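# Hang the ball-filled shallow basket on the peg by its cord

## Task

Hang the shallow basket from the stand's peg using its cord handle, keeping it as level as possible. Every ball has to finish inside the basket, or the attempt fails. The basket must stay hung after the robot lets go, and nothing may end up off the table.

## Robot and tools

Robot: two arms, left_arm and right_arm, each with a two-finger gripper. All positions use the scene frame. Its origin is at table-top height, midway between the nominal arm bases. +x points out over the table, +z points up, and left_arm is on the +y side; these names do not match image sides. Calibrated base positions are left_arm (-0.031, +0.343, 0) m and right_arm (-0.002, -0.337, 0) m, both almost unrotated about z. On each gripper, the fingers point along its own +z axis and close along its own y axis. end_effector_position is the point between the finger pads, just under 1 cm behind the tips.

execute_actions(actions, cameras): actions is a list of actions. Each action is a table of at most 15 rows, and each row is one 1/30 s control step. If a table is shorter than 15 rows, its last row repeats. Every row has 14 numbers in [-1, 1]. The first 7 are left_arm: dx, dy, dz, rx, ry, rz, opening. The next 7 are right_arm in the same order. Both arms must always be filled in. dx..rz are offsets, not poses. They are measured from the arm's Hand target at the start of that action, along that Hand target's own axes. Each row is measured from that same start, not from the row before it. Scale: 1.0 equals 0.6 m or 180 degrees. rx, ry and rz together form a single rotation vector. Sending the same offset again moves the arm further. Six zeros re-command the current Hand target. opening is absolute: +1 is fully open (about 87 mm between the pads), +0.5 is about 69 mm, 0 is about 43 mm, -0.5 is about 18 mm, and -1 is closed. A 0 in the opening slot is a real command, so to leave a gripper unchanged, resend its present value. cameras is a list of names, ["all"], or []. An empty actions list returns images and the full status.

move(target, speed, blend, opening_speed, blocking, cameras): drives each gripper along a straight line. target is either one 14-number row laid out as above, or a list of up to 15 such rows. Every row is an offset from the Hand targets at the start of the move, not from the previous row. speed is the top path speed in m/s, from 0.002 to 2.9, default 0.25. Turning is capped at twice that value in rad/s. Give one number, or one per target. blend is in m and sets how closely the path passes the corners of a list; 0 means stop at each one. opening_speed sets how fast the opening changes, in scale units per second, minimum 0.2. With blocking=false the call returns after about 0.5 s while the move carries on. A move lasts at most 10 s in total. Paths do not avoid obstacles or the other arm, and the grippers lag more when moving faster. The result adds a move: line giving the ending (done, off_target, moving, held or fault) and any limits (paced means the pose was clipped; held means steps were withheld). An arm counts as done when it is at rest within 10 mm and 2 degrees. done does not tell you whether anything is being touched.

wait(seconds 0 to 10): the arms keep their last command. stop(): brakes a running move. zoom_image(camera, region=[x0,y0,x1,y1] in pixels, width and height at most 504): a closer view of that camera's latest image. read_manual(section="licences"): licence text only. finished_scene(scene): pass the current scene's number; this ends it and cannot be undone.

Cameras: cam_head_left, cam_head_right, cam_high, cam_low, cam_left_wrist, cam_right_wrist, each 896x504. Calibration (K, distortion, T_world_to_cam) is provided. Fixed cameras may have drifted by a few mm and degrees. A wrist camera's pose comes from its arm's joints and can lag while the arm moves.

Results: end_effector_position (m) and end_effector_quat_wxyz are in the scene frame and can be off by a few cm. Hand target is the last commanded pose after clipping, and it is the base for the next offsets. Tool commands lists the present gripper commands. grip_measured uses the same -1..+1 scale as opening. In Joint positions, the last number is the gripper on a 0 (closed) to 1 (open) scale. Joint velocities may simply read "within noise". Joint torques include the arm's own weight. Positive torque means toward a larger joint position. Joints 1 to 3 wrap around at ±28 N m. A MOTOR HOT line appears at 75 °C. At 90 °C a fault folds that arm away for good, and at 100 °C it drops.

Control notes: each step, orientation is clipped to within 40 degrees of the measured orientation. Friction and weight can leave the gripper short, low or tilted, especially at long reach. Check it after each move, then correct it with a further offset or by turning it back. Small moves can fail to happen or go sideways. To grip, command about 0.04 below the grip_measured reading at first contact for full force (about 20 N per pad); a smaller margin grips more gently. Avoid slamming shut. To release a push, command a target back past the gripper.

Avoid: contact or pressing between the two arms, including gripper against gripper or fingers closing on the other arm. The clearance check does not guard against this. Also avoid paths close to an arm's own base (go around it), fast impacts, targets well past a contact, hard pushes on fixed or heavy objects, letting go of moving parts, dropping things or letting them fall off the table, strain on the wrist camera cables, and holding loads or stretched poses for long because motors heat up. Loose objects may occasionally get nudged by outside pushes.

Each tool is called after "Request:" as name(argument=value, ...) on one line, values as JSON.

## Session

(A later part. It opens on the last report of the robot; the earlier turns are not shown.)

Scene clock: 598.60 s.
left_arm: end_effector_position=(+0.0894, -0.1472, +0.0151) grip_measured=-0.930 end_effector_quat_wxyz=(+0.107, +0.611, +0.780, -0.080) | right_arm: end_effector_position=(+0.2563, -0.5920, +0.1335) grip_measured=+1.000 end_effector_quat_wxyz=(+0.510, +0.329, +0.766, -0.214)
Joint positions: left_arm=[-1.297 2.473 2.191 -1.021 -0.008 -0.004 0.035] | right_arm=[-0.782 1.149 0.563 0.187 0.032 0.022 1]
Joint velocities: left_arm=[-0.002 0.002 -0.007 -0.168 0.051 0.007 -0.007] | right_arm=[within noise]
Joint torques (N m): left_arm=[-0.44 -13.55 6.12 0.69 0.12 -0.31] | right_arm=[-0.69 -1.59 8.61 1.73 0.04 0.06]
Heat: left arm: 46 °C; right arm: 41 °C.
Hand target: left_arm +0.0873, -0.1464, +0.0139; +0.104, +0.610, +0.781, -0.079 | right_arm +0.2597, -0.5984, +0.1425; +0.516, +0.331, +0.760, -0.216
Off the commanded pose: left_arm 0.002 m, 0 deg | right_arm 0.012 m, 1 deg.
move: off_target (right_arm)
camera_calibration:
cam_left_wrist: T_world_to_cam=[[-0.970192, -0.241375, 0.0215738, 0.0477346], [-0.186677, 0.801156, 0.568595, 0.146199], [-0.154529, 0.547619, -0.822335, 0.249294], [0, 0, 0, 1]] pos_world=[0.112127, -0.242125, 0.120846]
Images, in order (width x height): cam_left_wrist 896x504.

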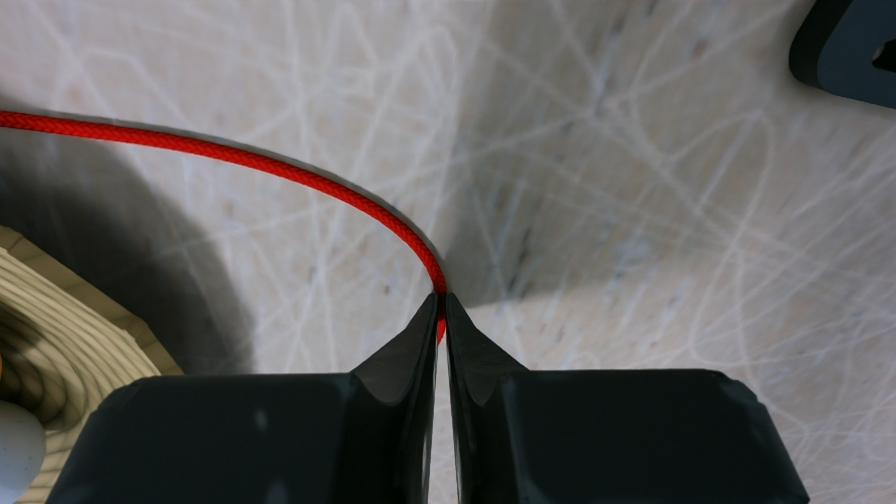

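Request:
move(target=[[-0.0215, 0.0150, -0.1082, 0, 0, 0, -1.0, 0, 0, 0, 0, 0, 0, 1.0], [-0.0563, 0.2880, -0.3405, -0.02425, -0.1941, -0.03807, -1.0, 0, 0, 0, 0, 0, 0, 1.0]], speed=0.12, blend=[0.03, 0], cameras=["all"])

Scene clock: 658.77 s.
left_arm: end_effector_position=(+0.2506, -0.0867, +0.2027) grip_measured=-0.930 end_effector_quat_wxyz=(+0.331, +0.507, +0.763, -0.225) | right_arm: end_effector_position=(+0.2563, -0.5920, +0.1335) grip_measured=+1.000 end_effector_quat_wxyz=(+0.510, +0.329, +0.766, -0.214)
Joint positions: left_arm=[-0.908 1.934 1.866 -0.693 0.174 0.153 0.035] | right_arm=[-0.782 1.149 0.563 0.187 0.032 0.022 1]
Joint torques (N m): left_arm=[0.05 -14.26 5.35 1.58 0.23 -0.17] | right_arm=[-0.73 -1.55 8.59 1.73 0.04 0.04]
Heat: left arm: 48 °C; right arm: 42 °C.
Hand target: left_arm +0.2493, -0.0853, +0.2205; +0.351, +0.507, +0.751, -0.235 | right_arm +0.2597, -0.5984, +0.1425; +0.516, +0.331, +0.760, -0.216
Off the commanded pose: left_arm 0.018 m, 3 deg | right_arm 0.012 m, 1 deg.
move: off_target (left_arm, right_arm)
camera_calibration:
cam_left_wrist: T_world_to_cam=[[-0.927929, -0.371334, 0.0325306, 0.190668], [-0.369601, 0.927895, 0.0490435, 0.183306], [-0.0483965, 0.0334856, -0.998267, 0.359741], [0, 0, 0, 1]] pos_world=[0.262087, -0.111333, 0.343925]
cam_right_wrist: T_world_to_cam=[[-0.717526, -0.696479, 0.00861409, -0.233546], [-0.663683, 0.679882, -0.311906, 0.638415], [0.211379, -0.229517, -0.950074, 0.0824748], [0, 0, 0, 1]] pos_world=[0.238696, -0.577777, 0.279494]

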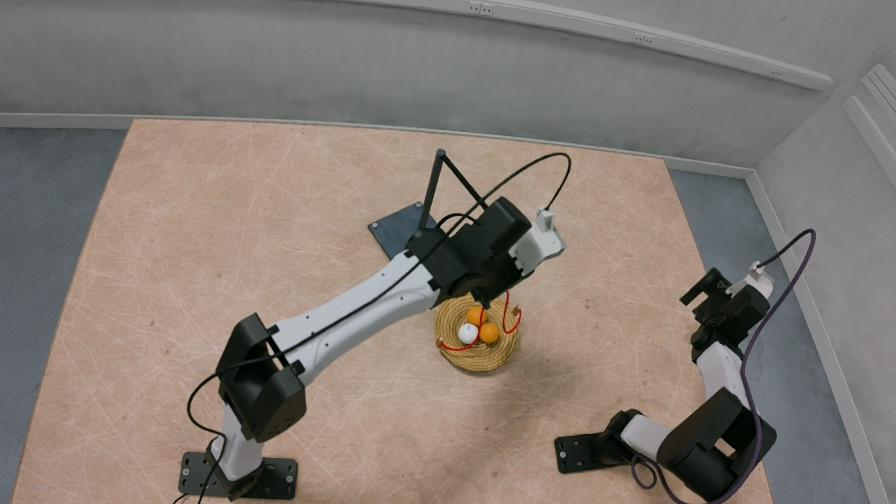

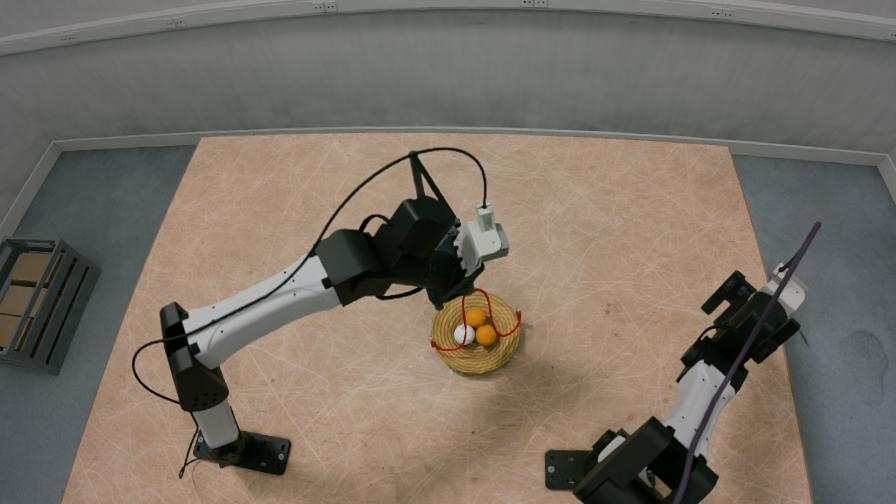

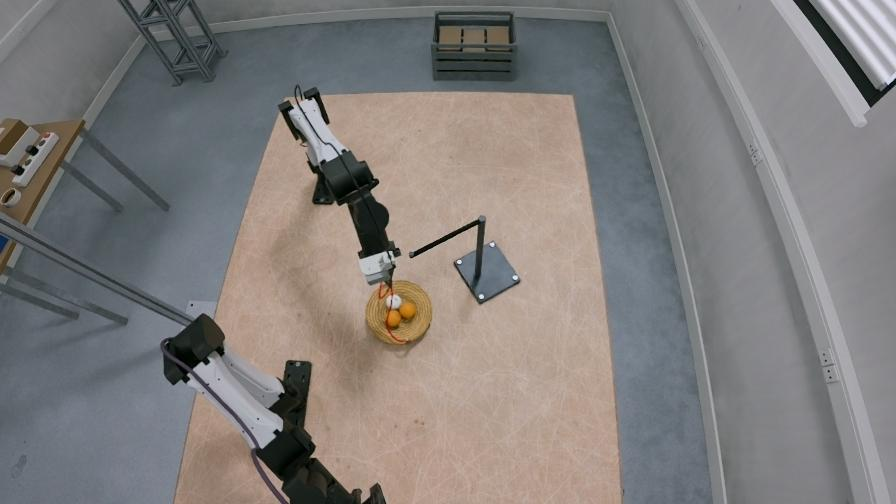

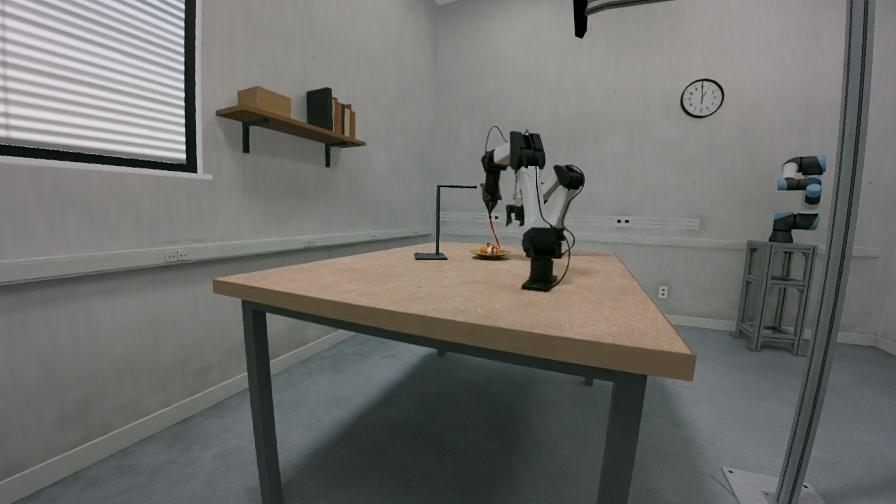

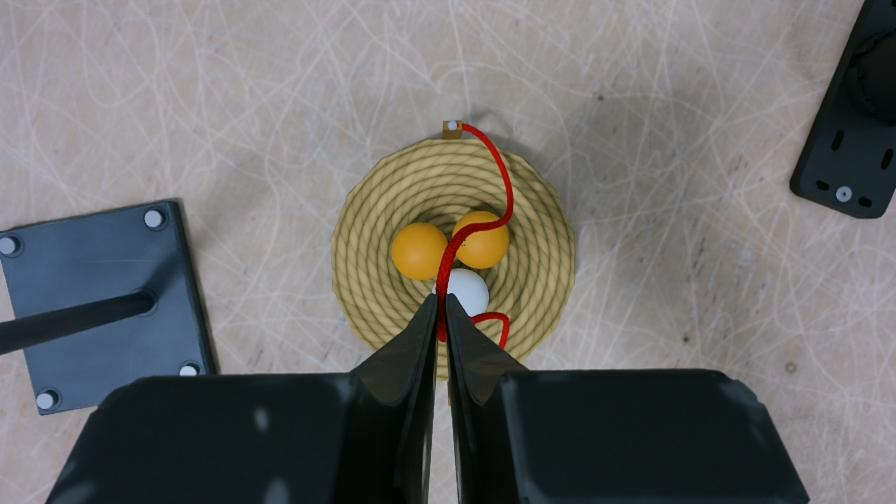

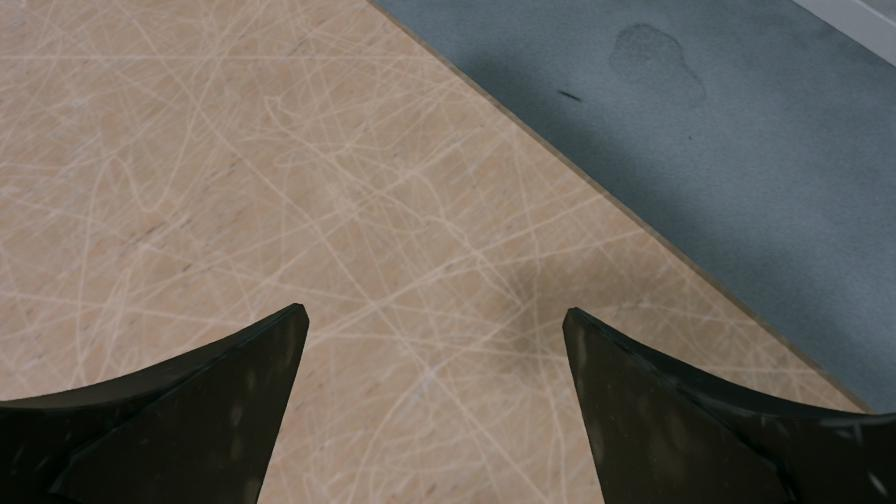

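Request:
move(target=[-0.0633, -0.0223, -0.0375, 0, -0.0556, 0, -1.0, 0, 0, 0, 0, 0, 0, 1.0], speed=0.06, cameras=["cam_head_left", "cam_low", "cam_left_wrist", "cam_high"])

Scene clock: 692.90 s.
left_arm: end_effector_position=(+0.2458, -0.0973, +0.2454) grip_measured=-0.930 end_effector_quat_wxyz=(+0.399, +0.489, +0.729, -0.265) | right_arm: end_effector_position=(+0.2563, -0.5920, +0.1335) grip_measured=+1.000 end_effector_quat_wxyz=(+0.510, +0.329, +0.766, -0.214)
Joint positions: left_arm=[-0.923 1.832 1.783 -0.534 0.182 0.124 0.035] | right_arm=[-0.782 1.149 0.563 0.187 0.032 0.022 1]
Joint torques (N m): left_arm=[-0.79 -13.39 5.64 1.8 0.22 -0.32] | right_arm=[-0.7 -1.63 8.62 1.74 0.02 0.07]
Heat: left arm: 48 °C; right arm: 43 °C.
Hand target: left_arm +0.2395, -0.0970, +0.2640; +0.415, +0.485, +0.718, -0.278 | right_arm +0.2597, -0.5984, +0.1425; +0.516, +0.331, +0.760, -0.216
Off the commanded pose: left_arm 0.020 m, 3 deg | right_arm 0.012 m, 1 deg.
move: off_target (left_arm, right_arm)
camera_calibration:
cam_left_wrist: T_world_to_cam=[[-0.930761, -0.365187, 0.017964, 0.185721], [-0.364489, 0.922865, -0.124367, 0.230116], [0.028839, -0.122304, -0.992074, 0.366919], [0, 0, 0, 1]] pos_world=[0.246155, -0.099667, 0.389293]
Images, in order (width x height): cam_head_left 896x504, cam_high 896x504, cam_low 896x504, cam_left_wrist 896x504.

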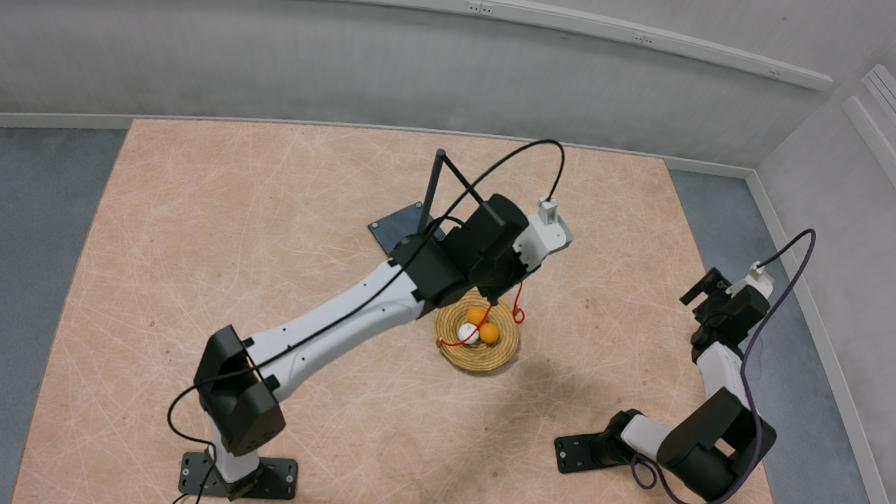

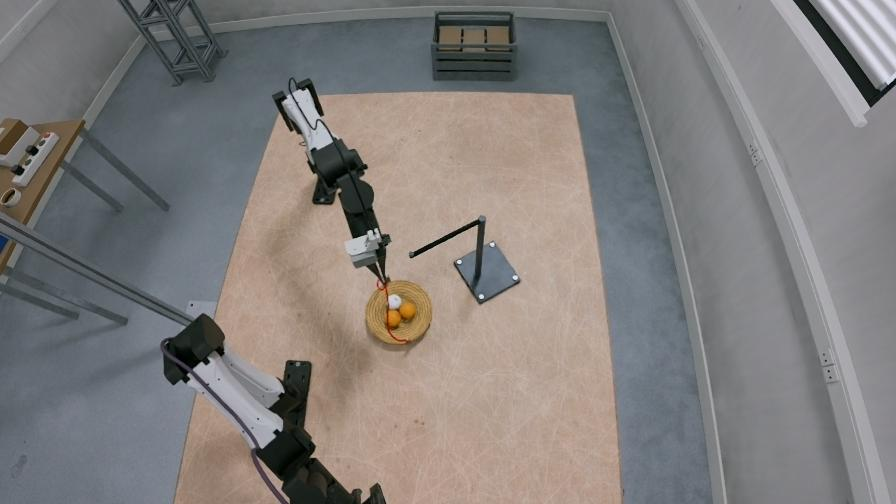

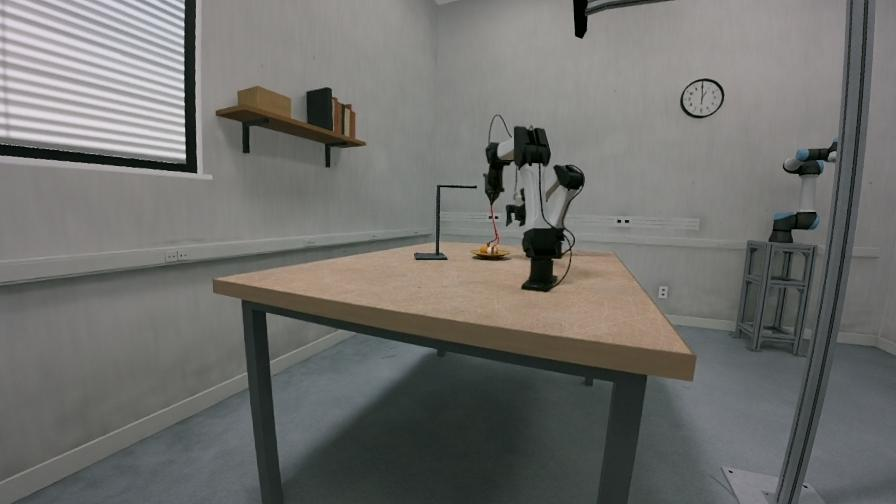

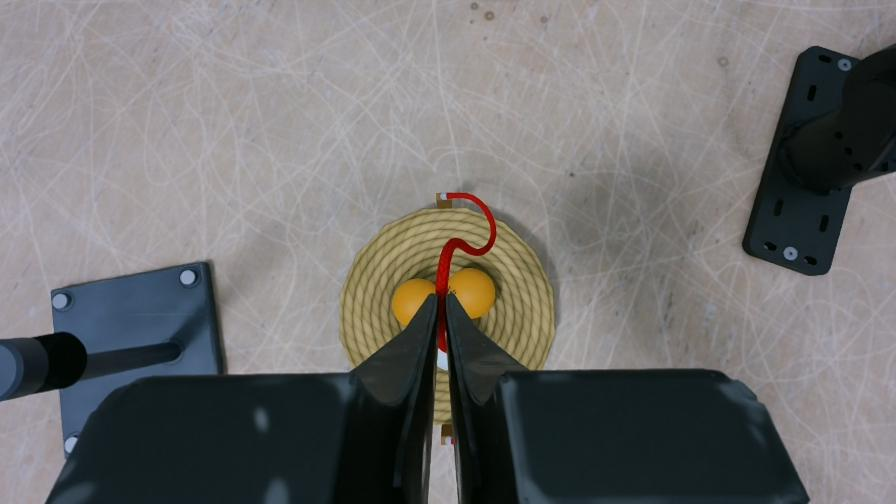

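Request:
move(target=[-0.0382, -0.0090, -0.0272, 0, 0, 0, -1.0, 0, 0, 0, 0, 0, 0, 1.0], speed=0.04, cameras=["cam_head_left", "cam_low", "cam_left_wrist", "cam_high"])

Request:
zoom_image(camera="cam_low", region=[420, 140, 560, 275])

Request:
zoom_image(camera="cam_high", region=[330, 230, 470, 360])

Scene clock: 726.23 s.
left_arm: end_effector_position=(+0.2366, -0.0955, +0.2635) grip_measured=-0.930 end_effector_quat_wxyz=(+0.392, +0.491, +0.730, -0.267) | right_arm: end_effector_position=(+0.2563, -0.5920, +0.1335) grip_measured=+1.000 end_effector_quat_wxyz=(+0.510, +0.329, +0.766, -0.214)
Joint positions: left_arm=[-0.935 1.832 1.863 -0.624 0.182 0.116 0.035] | right_arm=[-0.782 1.149 0.563 0.187 0.032 0.022 1]
Joint torques (N m): left_arm=[-0.75 -12.08 9.46 1.54 0.13 -0.34] | right_arm=[-0.7 -1.58 8.61 1.73 0.04 0.07]
Heat: left arm: 47 °C; right arm: 43 °C.
Hand target: left_arm +0.2335, -0.0966, +0.2921; +0.415, +0.485, +0.718, -0.278 | right_arm +0.2597, -0.5984, +0.1425; +0.516, +0.331, +0.760, -0.216
Off the commanded pose: left_arm 0.029 m, 3 deg | right_arm 0.012 m, 1 deg.
move: off_target (left_arm, right_arm)
camera_calibration:
cam_left_wrist: T_world_to_cam=[[-0.93352, -0.357561, 0.0262807, 0.176712], [-0.358129, 0.926533, -0.115238, 0.22379], [0.0168549, -0.116989, -0.99299, 0.388871], [0, 0, 0, 1]] pos_world=[0.238555, -0.0986699, 0.40729]
Images, in order (width x height): cam_head_left 896x504, cam_high 896x504, cam_low 896x504, cam_left_wrist 896x504.

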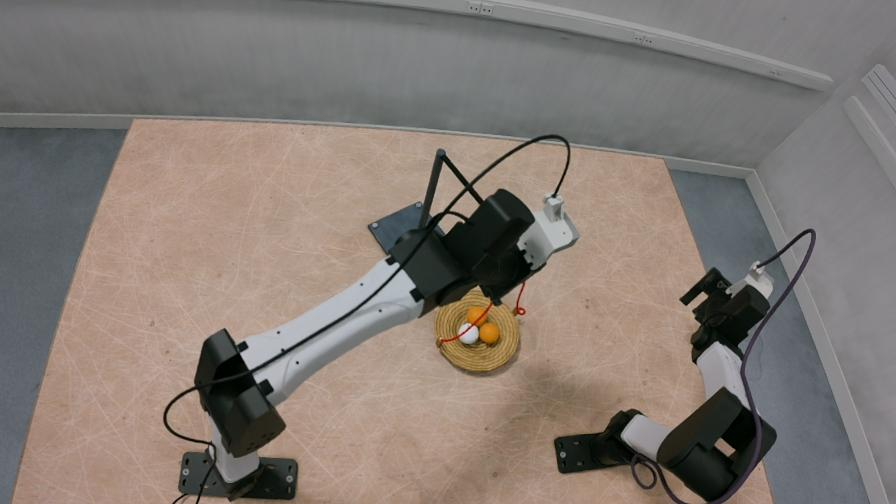

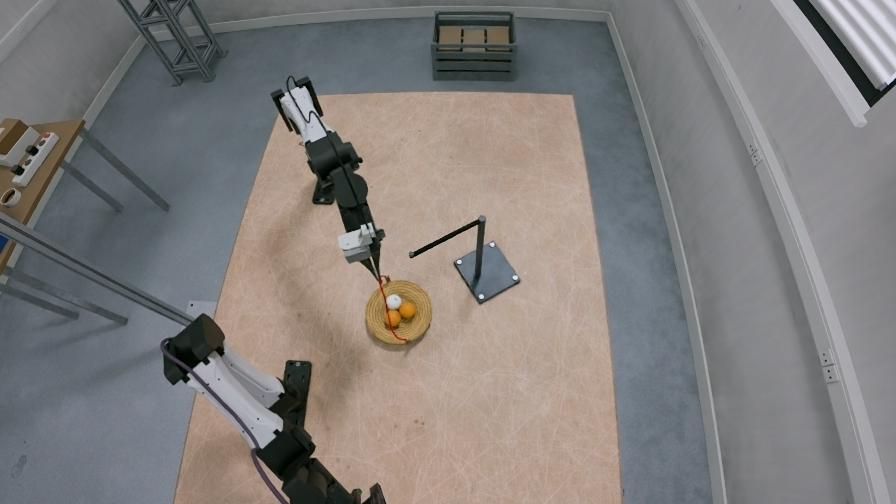

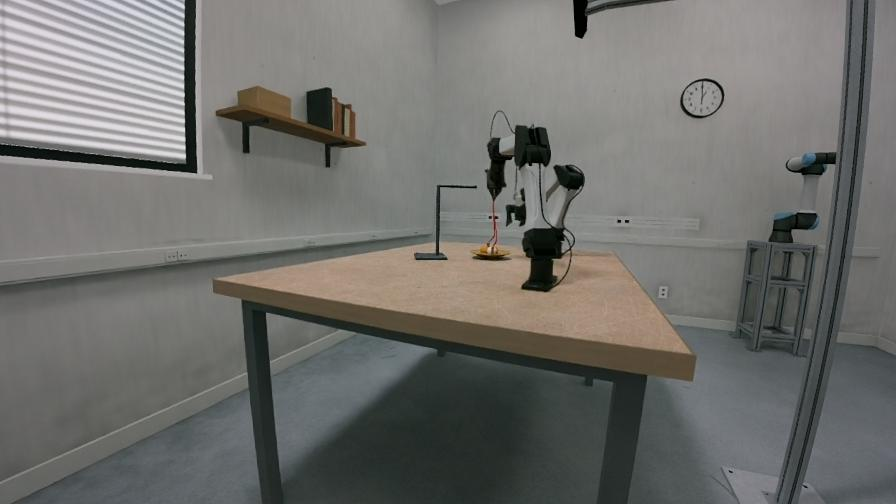

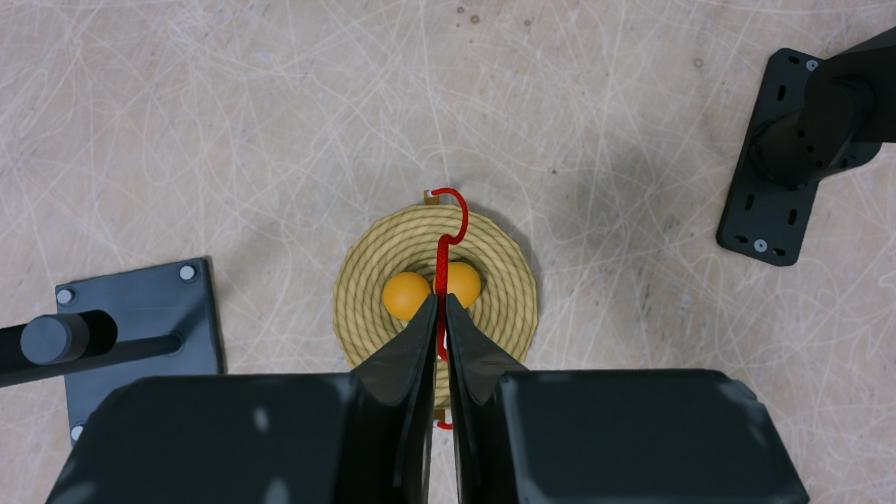

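Scaled by 3.600 from the camera's 896x504 image, which has a finer 1280x720 frame.

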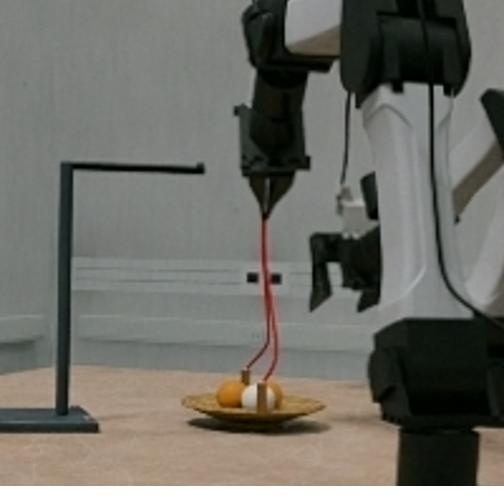

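Scaled by 3.600 from the camera's 896x504 image, which has a finer 1280x720 frame.

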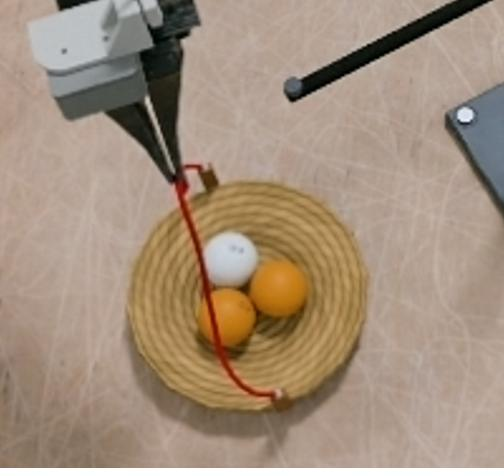

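Request:
move(target=[-0.0292, 0.0015, -0.0162, 0, 0, 0, -1.0, 0, 0, 0, 0, 0, 0, 1.0], speed=0.03, cameras=["cam_low", "cam_left_wrist", "cam_high"])

Request:
zoom_image(camera="cam_low", region=[420, 140, 560, 275])

Request:
zoom_image(camera="cam_high", region=[330, 230, 470, 360])

Scene clock: 738.90 s.
left_arm: end_effector_position=(+0.2319, -0.0887, +0.2918) grip_measured=-0.930 end_effector_quat_wxyz=(+0.392, +0.491, +0.730, -0.267) | right_arm: end_effector_position=(+0.2563, -0.5920, +0.1335) grip_measured=+1.000 end_effector_quat_wxyz=(+0.510, +0.329, +0.766, -0.214)
Joint positions: left_arm=[-0.935 1.838 1.99 -0.745 0.182 0.116 0.035] | right_arm=[-0.782 1.149 0.563 0.187 0.032 0.022 1]
Joint torques (N m): left_arm=[-0.57 -9.22 9.78 1.74 0.11 -0.32] | right_arm=[-0.69 -1.62 8.62 1.73 0.04 0.05]
Heat: left arm: 46 °C; right arm: 44 °C.
Hand target: left_arm +0.2344, -0.0966, +0.3121; +0.415, +0.485, +0.718, -0.278 | right_arm +0.2597, -0.5984, +0.1425; +0.516, +0.331, +0.760, -0.216
Off the commanded pose: left_arm 0.022 m, 3 deg | right_arm 0.012 m, 1 deg.
move: off_target (left_arm, right_arm)
camera_calibration:
cam_left_wrist: T_world_to_cam=[[-0.93352, -0.357561, 0.0262807, 0.174048], [-0.358129, 0.926533, -0.115238, 0.218975], [0.0168549, -0.116989, -0.99299, 0.417859], [0, 0, 0, 1]] pos_world=[0.233855, -0.0917699, 0.43559]
Images, in order (width x height): cam_high 896x504, cam_low 896x504, cam_left_wrist 896x504.

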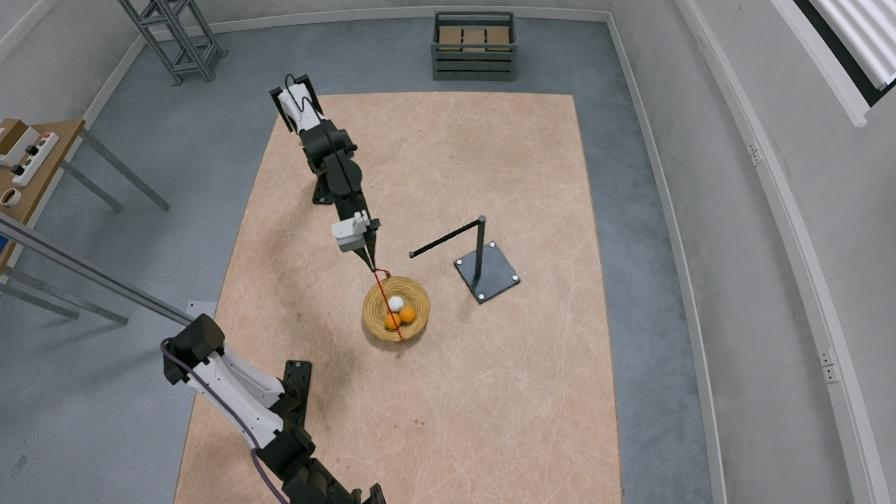

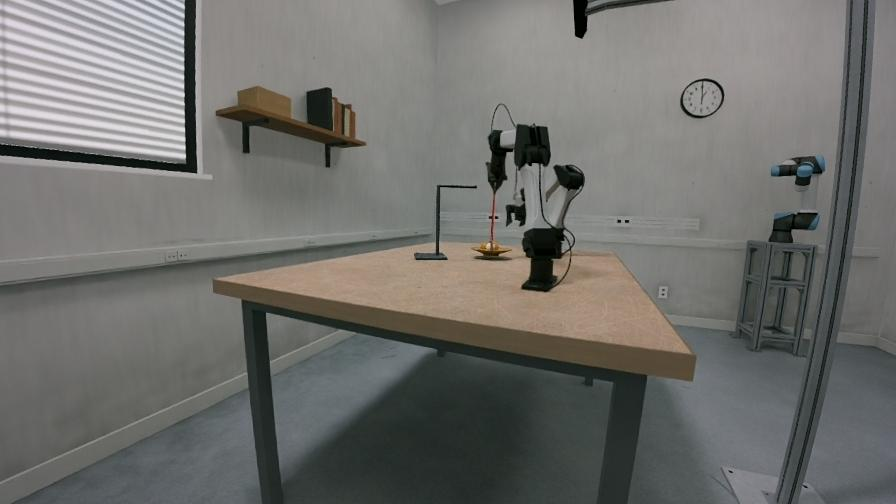

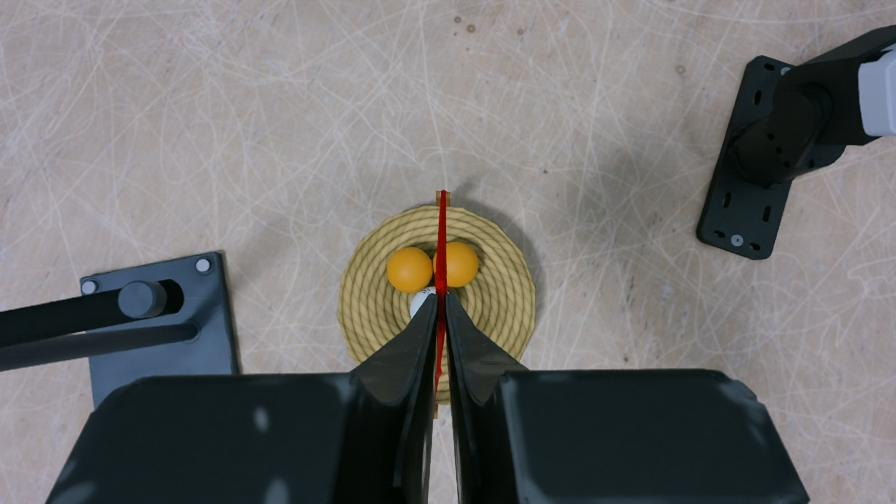

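Scaled by 3.600 from the camera's 896x504 image, which has a finer 1280x720 frame.

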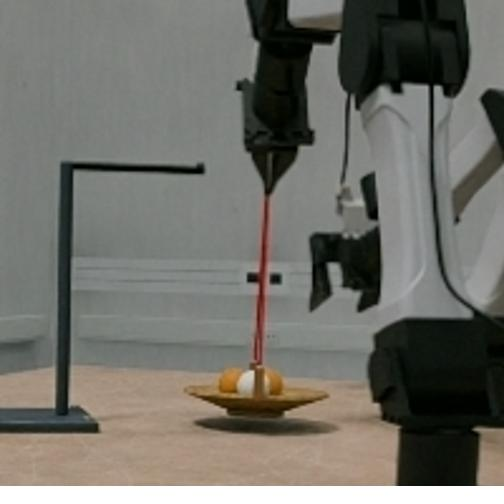

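Scaled by 3.600 from the camera's 896x504 image, which has a finer 1280x720 frame.

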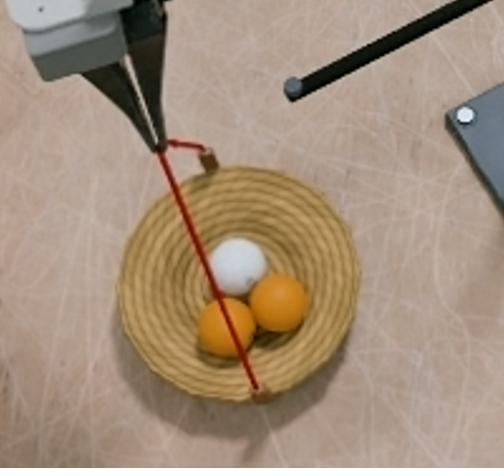

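Request:
move(target=[-0.0902, 0.0300, -0.0268, -0.0403, -0.0555, -0.0188, -1.0, 0, 0, 0, 0, 0, 0, 1.0], speed=0.04, cameras=["all"])

Request:
zoom_image(camera="cam_low", region=[420, 140, 560, 275])

Request:
zoom_image(camera="cam_high", region=[330, 230, 470, 360])

Scene clock: 800.03 s.
left_arm: end_effector_position=(+0.2540, -0.0953, +0.3292) grip_measured=-0.930 end_effector_quat_wxyz=(+0.458, +0.426, +0.734, -0.266) | right_arm: end_effector_position=(+0.2563, -0.5920, +0.1335) grip_measured=+1.000 end_effector_quat_wxyz=(+0.510, +0.329, +0.766, -0.214)
Joint positions: left_arm=[-0.938 1.838 2.042 -0.66 0.07 0.033 0.035] | right_arm=[-0.782 1.149 0.563 0.187 0.032 0.022 1]
Joint torques (N m): left_arm=[-0.69 -10.8 10.11 2.09 0.04 -0.34] | right_arm=[-0.69 -1.61 8.57 1.73 0.04 0.06]
Heat: left arm: 45 °C; right arm: 45 °C.
Hand target: left_arm +0.2557, -0.1021, +0.3670; +0.498, +0.410, +0.709, -0.286 | right_arm +0.2597, -0.5984, +0.1425; +0.516, +0.331, +0.760, -0.216
Off the commanded pose: left_arm 0.038 m, 6 deg | right_arm 0.012 m, 1 deg.
move: off_target (left_arm, right_arm)
camera_calibration:
cam_left_wrist: T_world_to_cam=[[-0.878169, -0.477913, 0.0204745, 0.167691], [-0.468343, 0.850298, -0.240099, 0.299143], [0.0973372, -0.220437, -0.970532, 0.416278], [0, 0, 0, 1]] pos_world=[0.246843, -0.0824558, 0.472402]
cam_right_wrist: T_world_to_cam=[[-0.717526, -0.696479, 0.00861409, -0.233546], [-0.663683, 0.679882, -0.311906, 0.638415], [0.211379, -0.229517, -0.950074, 0.0824748], [0, 0, 0, 1]] pos_world=[0.238696, -0.577777, 0.279494]

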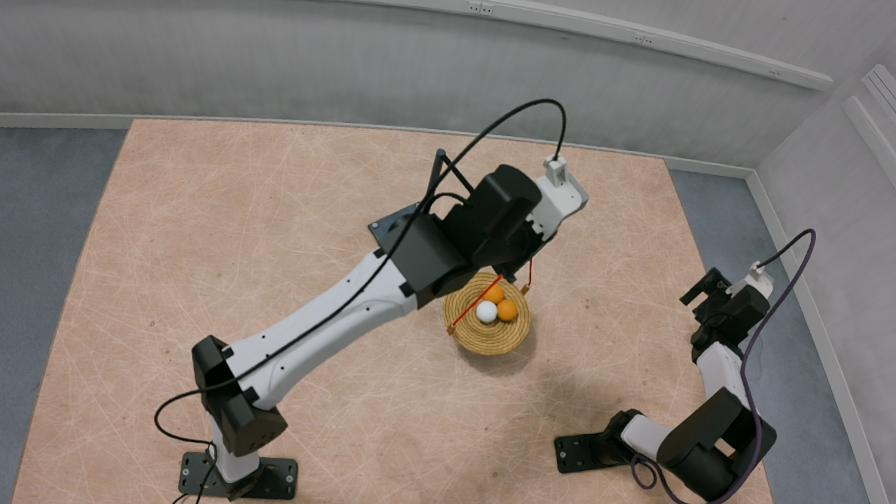

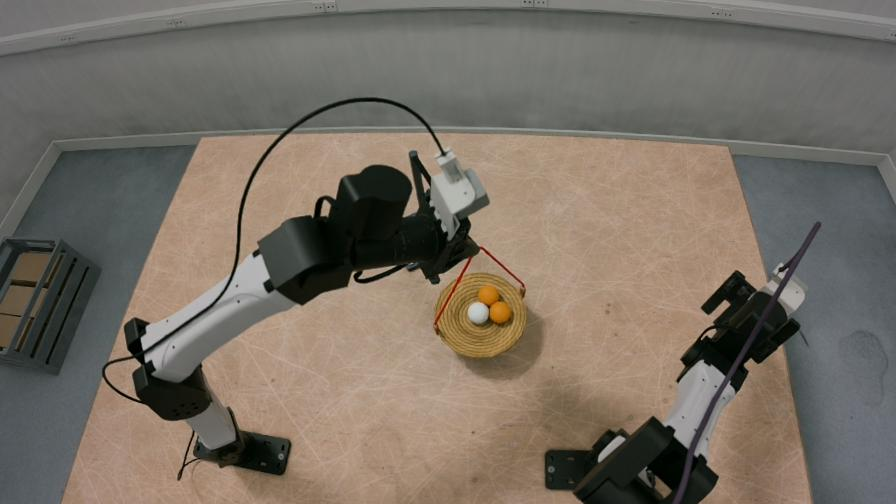

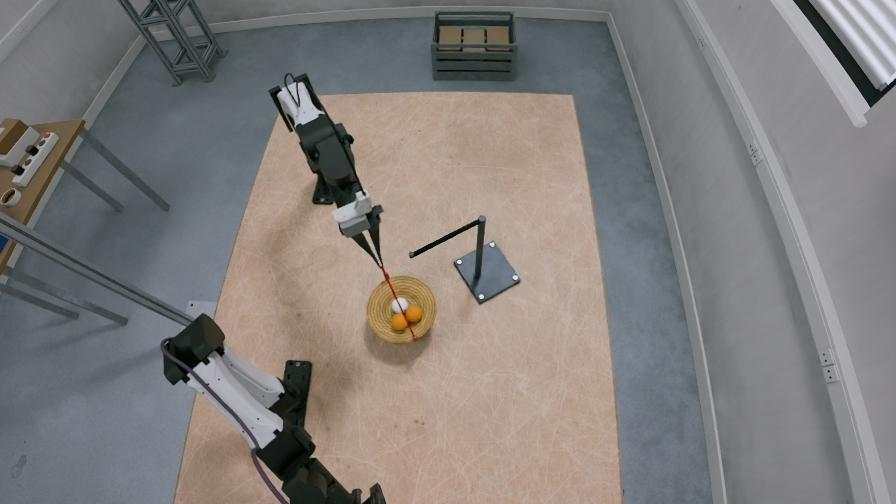

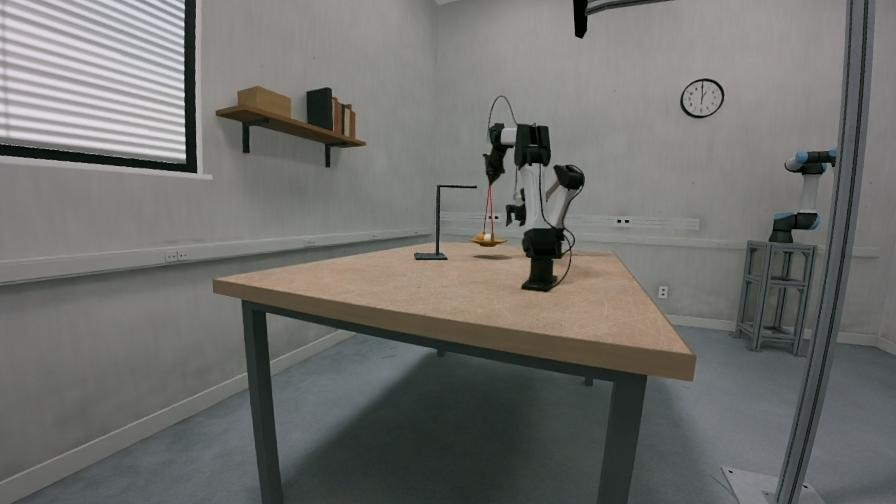

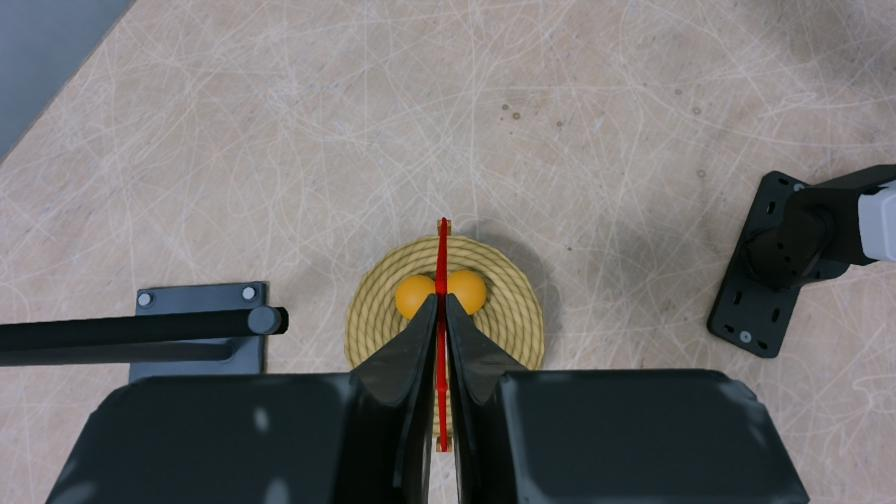

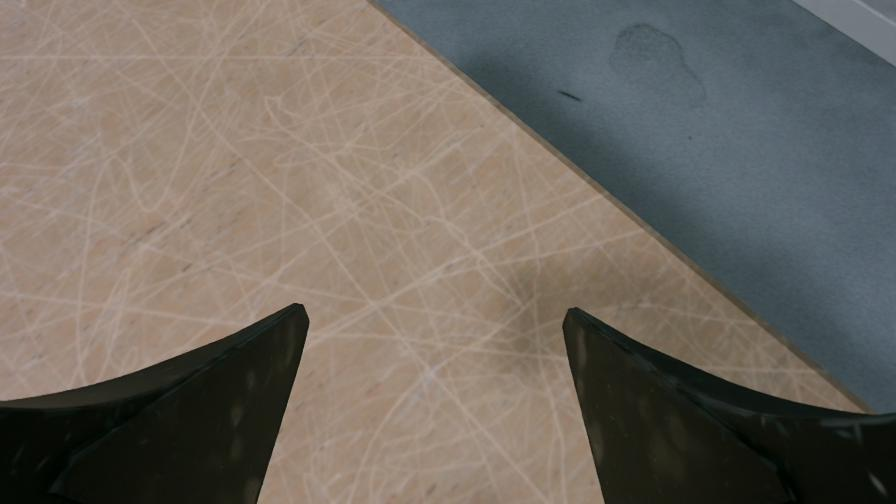

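Scaled by 3.600 from the camera's 896x504 image, which has a finer 1280x720 frame.

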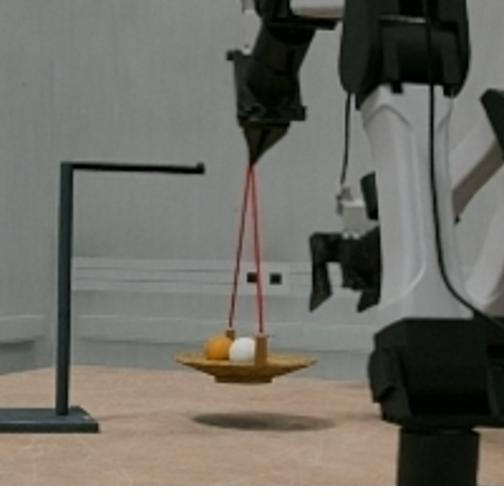

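Scaled by 3.600 from the camera's 896x504 image, which has a finer 1280x720 frame.

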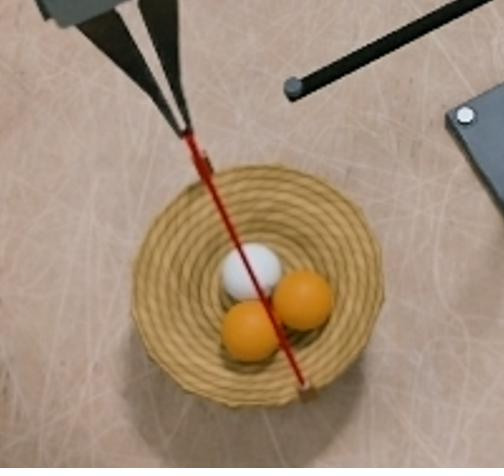

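Request:
move(target=[-0.0282, 0, -0.0103, 0, 0, 0, -1.0, 0, 0, 0, 0, 0, 0, 1.0], speed=0.03, cameras=["cam_low", "cam_left_wrist"])

Request:
zoom_image(camera="cam_low", region=[420, 140, 560, 275])

Scene clock: 821.23 s.
left_arm: end_effector_position=(+0.2553, -0.0968, +0.3621) grip_measured=-0.930 end_effector_quat_wxyz=(+0.474, +0.420, +0.724, -0.273) | right_arm: end_effector_position=(+0.2563, -0.5920, +0.1335) grip_measured=+1.000 end_effector_quat_wxyz=(+0.510, +0.329, +0.766, -0.214)
Joint positions: left_arm=[-0.938 1.882 2.211 -0.743 0.069 0.033 0.035] | right_arm=[-0.782 1.149 0.563 0.187 0.032 0.022 1]
Joint torques (N m): left_arm=[-0.84 -9.4 9.51 1.89 0.02 -0.36] | right_arm=[-0.69 -1.61 8.59 1.72 0.03 0.05]
Heat: left arm: 44 °C; right arm: 45 °C.
Hand target: left_arm +0.2557, -0.1021, +0.3851; +0.498, +0.410, +0.709, -0.286 | right_arm +0.2597, -0.5984, +0.1425; +0.516, +0.331, +0.760, -0.216
Off the commanded pose: left_arm 0.024 m, 4 deg | right_arm 0.012 m, 1 deg.
move: off_target (left_arm, right_arm)
camera_calibration:
cam_left_wrist: T_world_to_cam=[[-0.878019, -0.478351, 0.0162437, 0.16888], [-0.463208, 0.840699, -0.280471, 0.321388], [0.120508, -0.253783, -0.959725, 0.43469], [0, 0, 0, 1]] pos_world=[0.244766, -0.0790898, 0.50458]
Images, in order (width x height): cam_low 896x504, cam_left_wrist 896x504.

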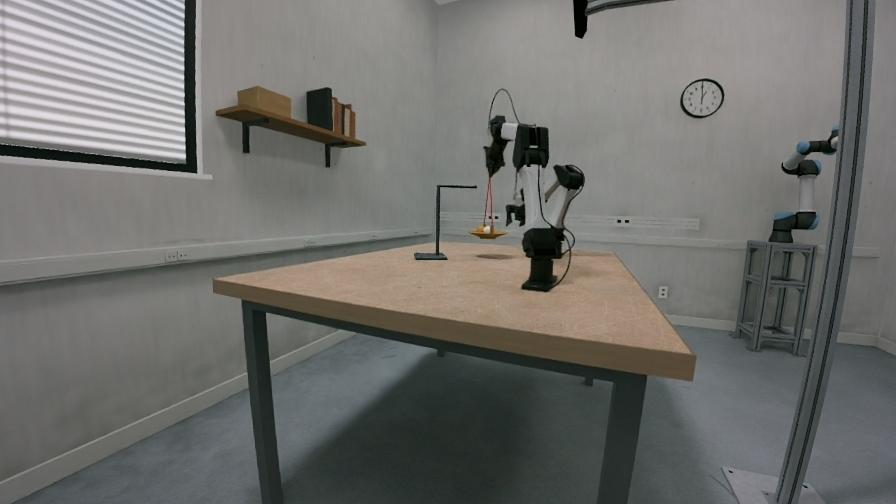

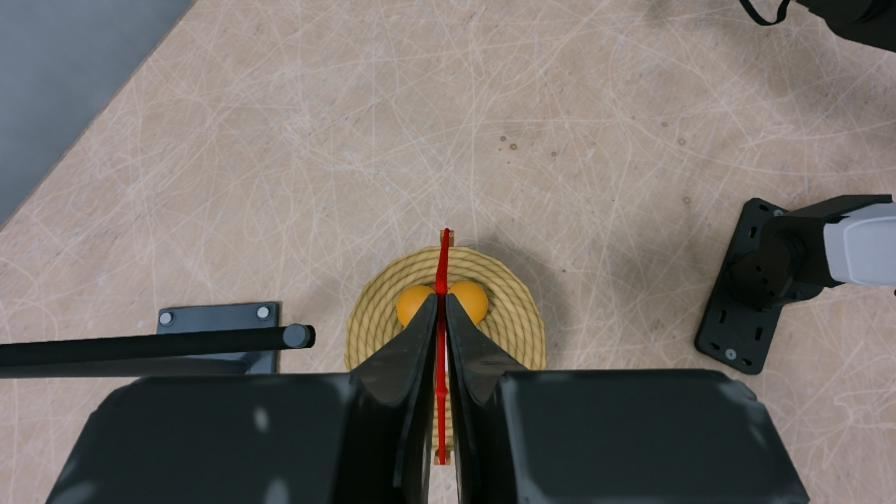

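Scaled by 3.600 from the camera's 896x504 image, which has a finer 1280x720 frame.

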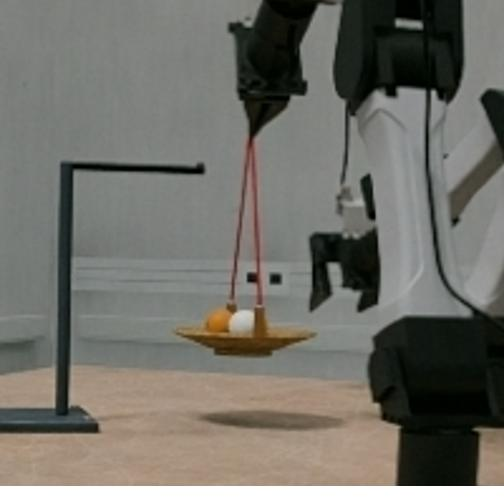

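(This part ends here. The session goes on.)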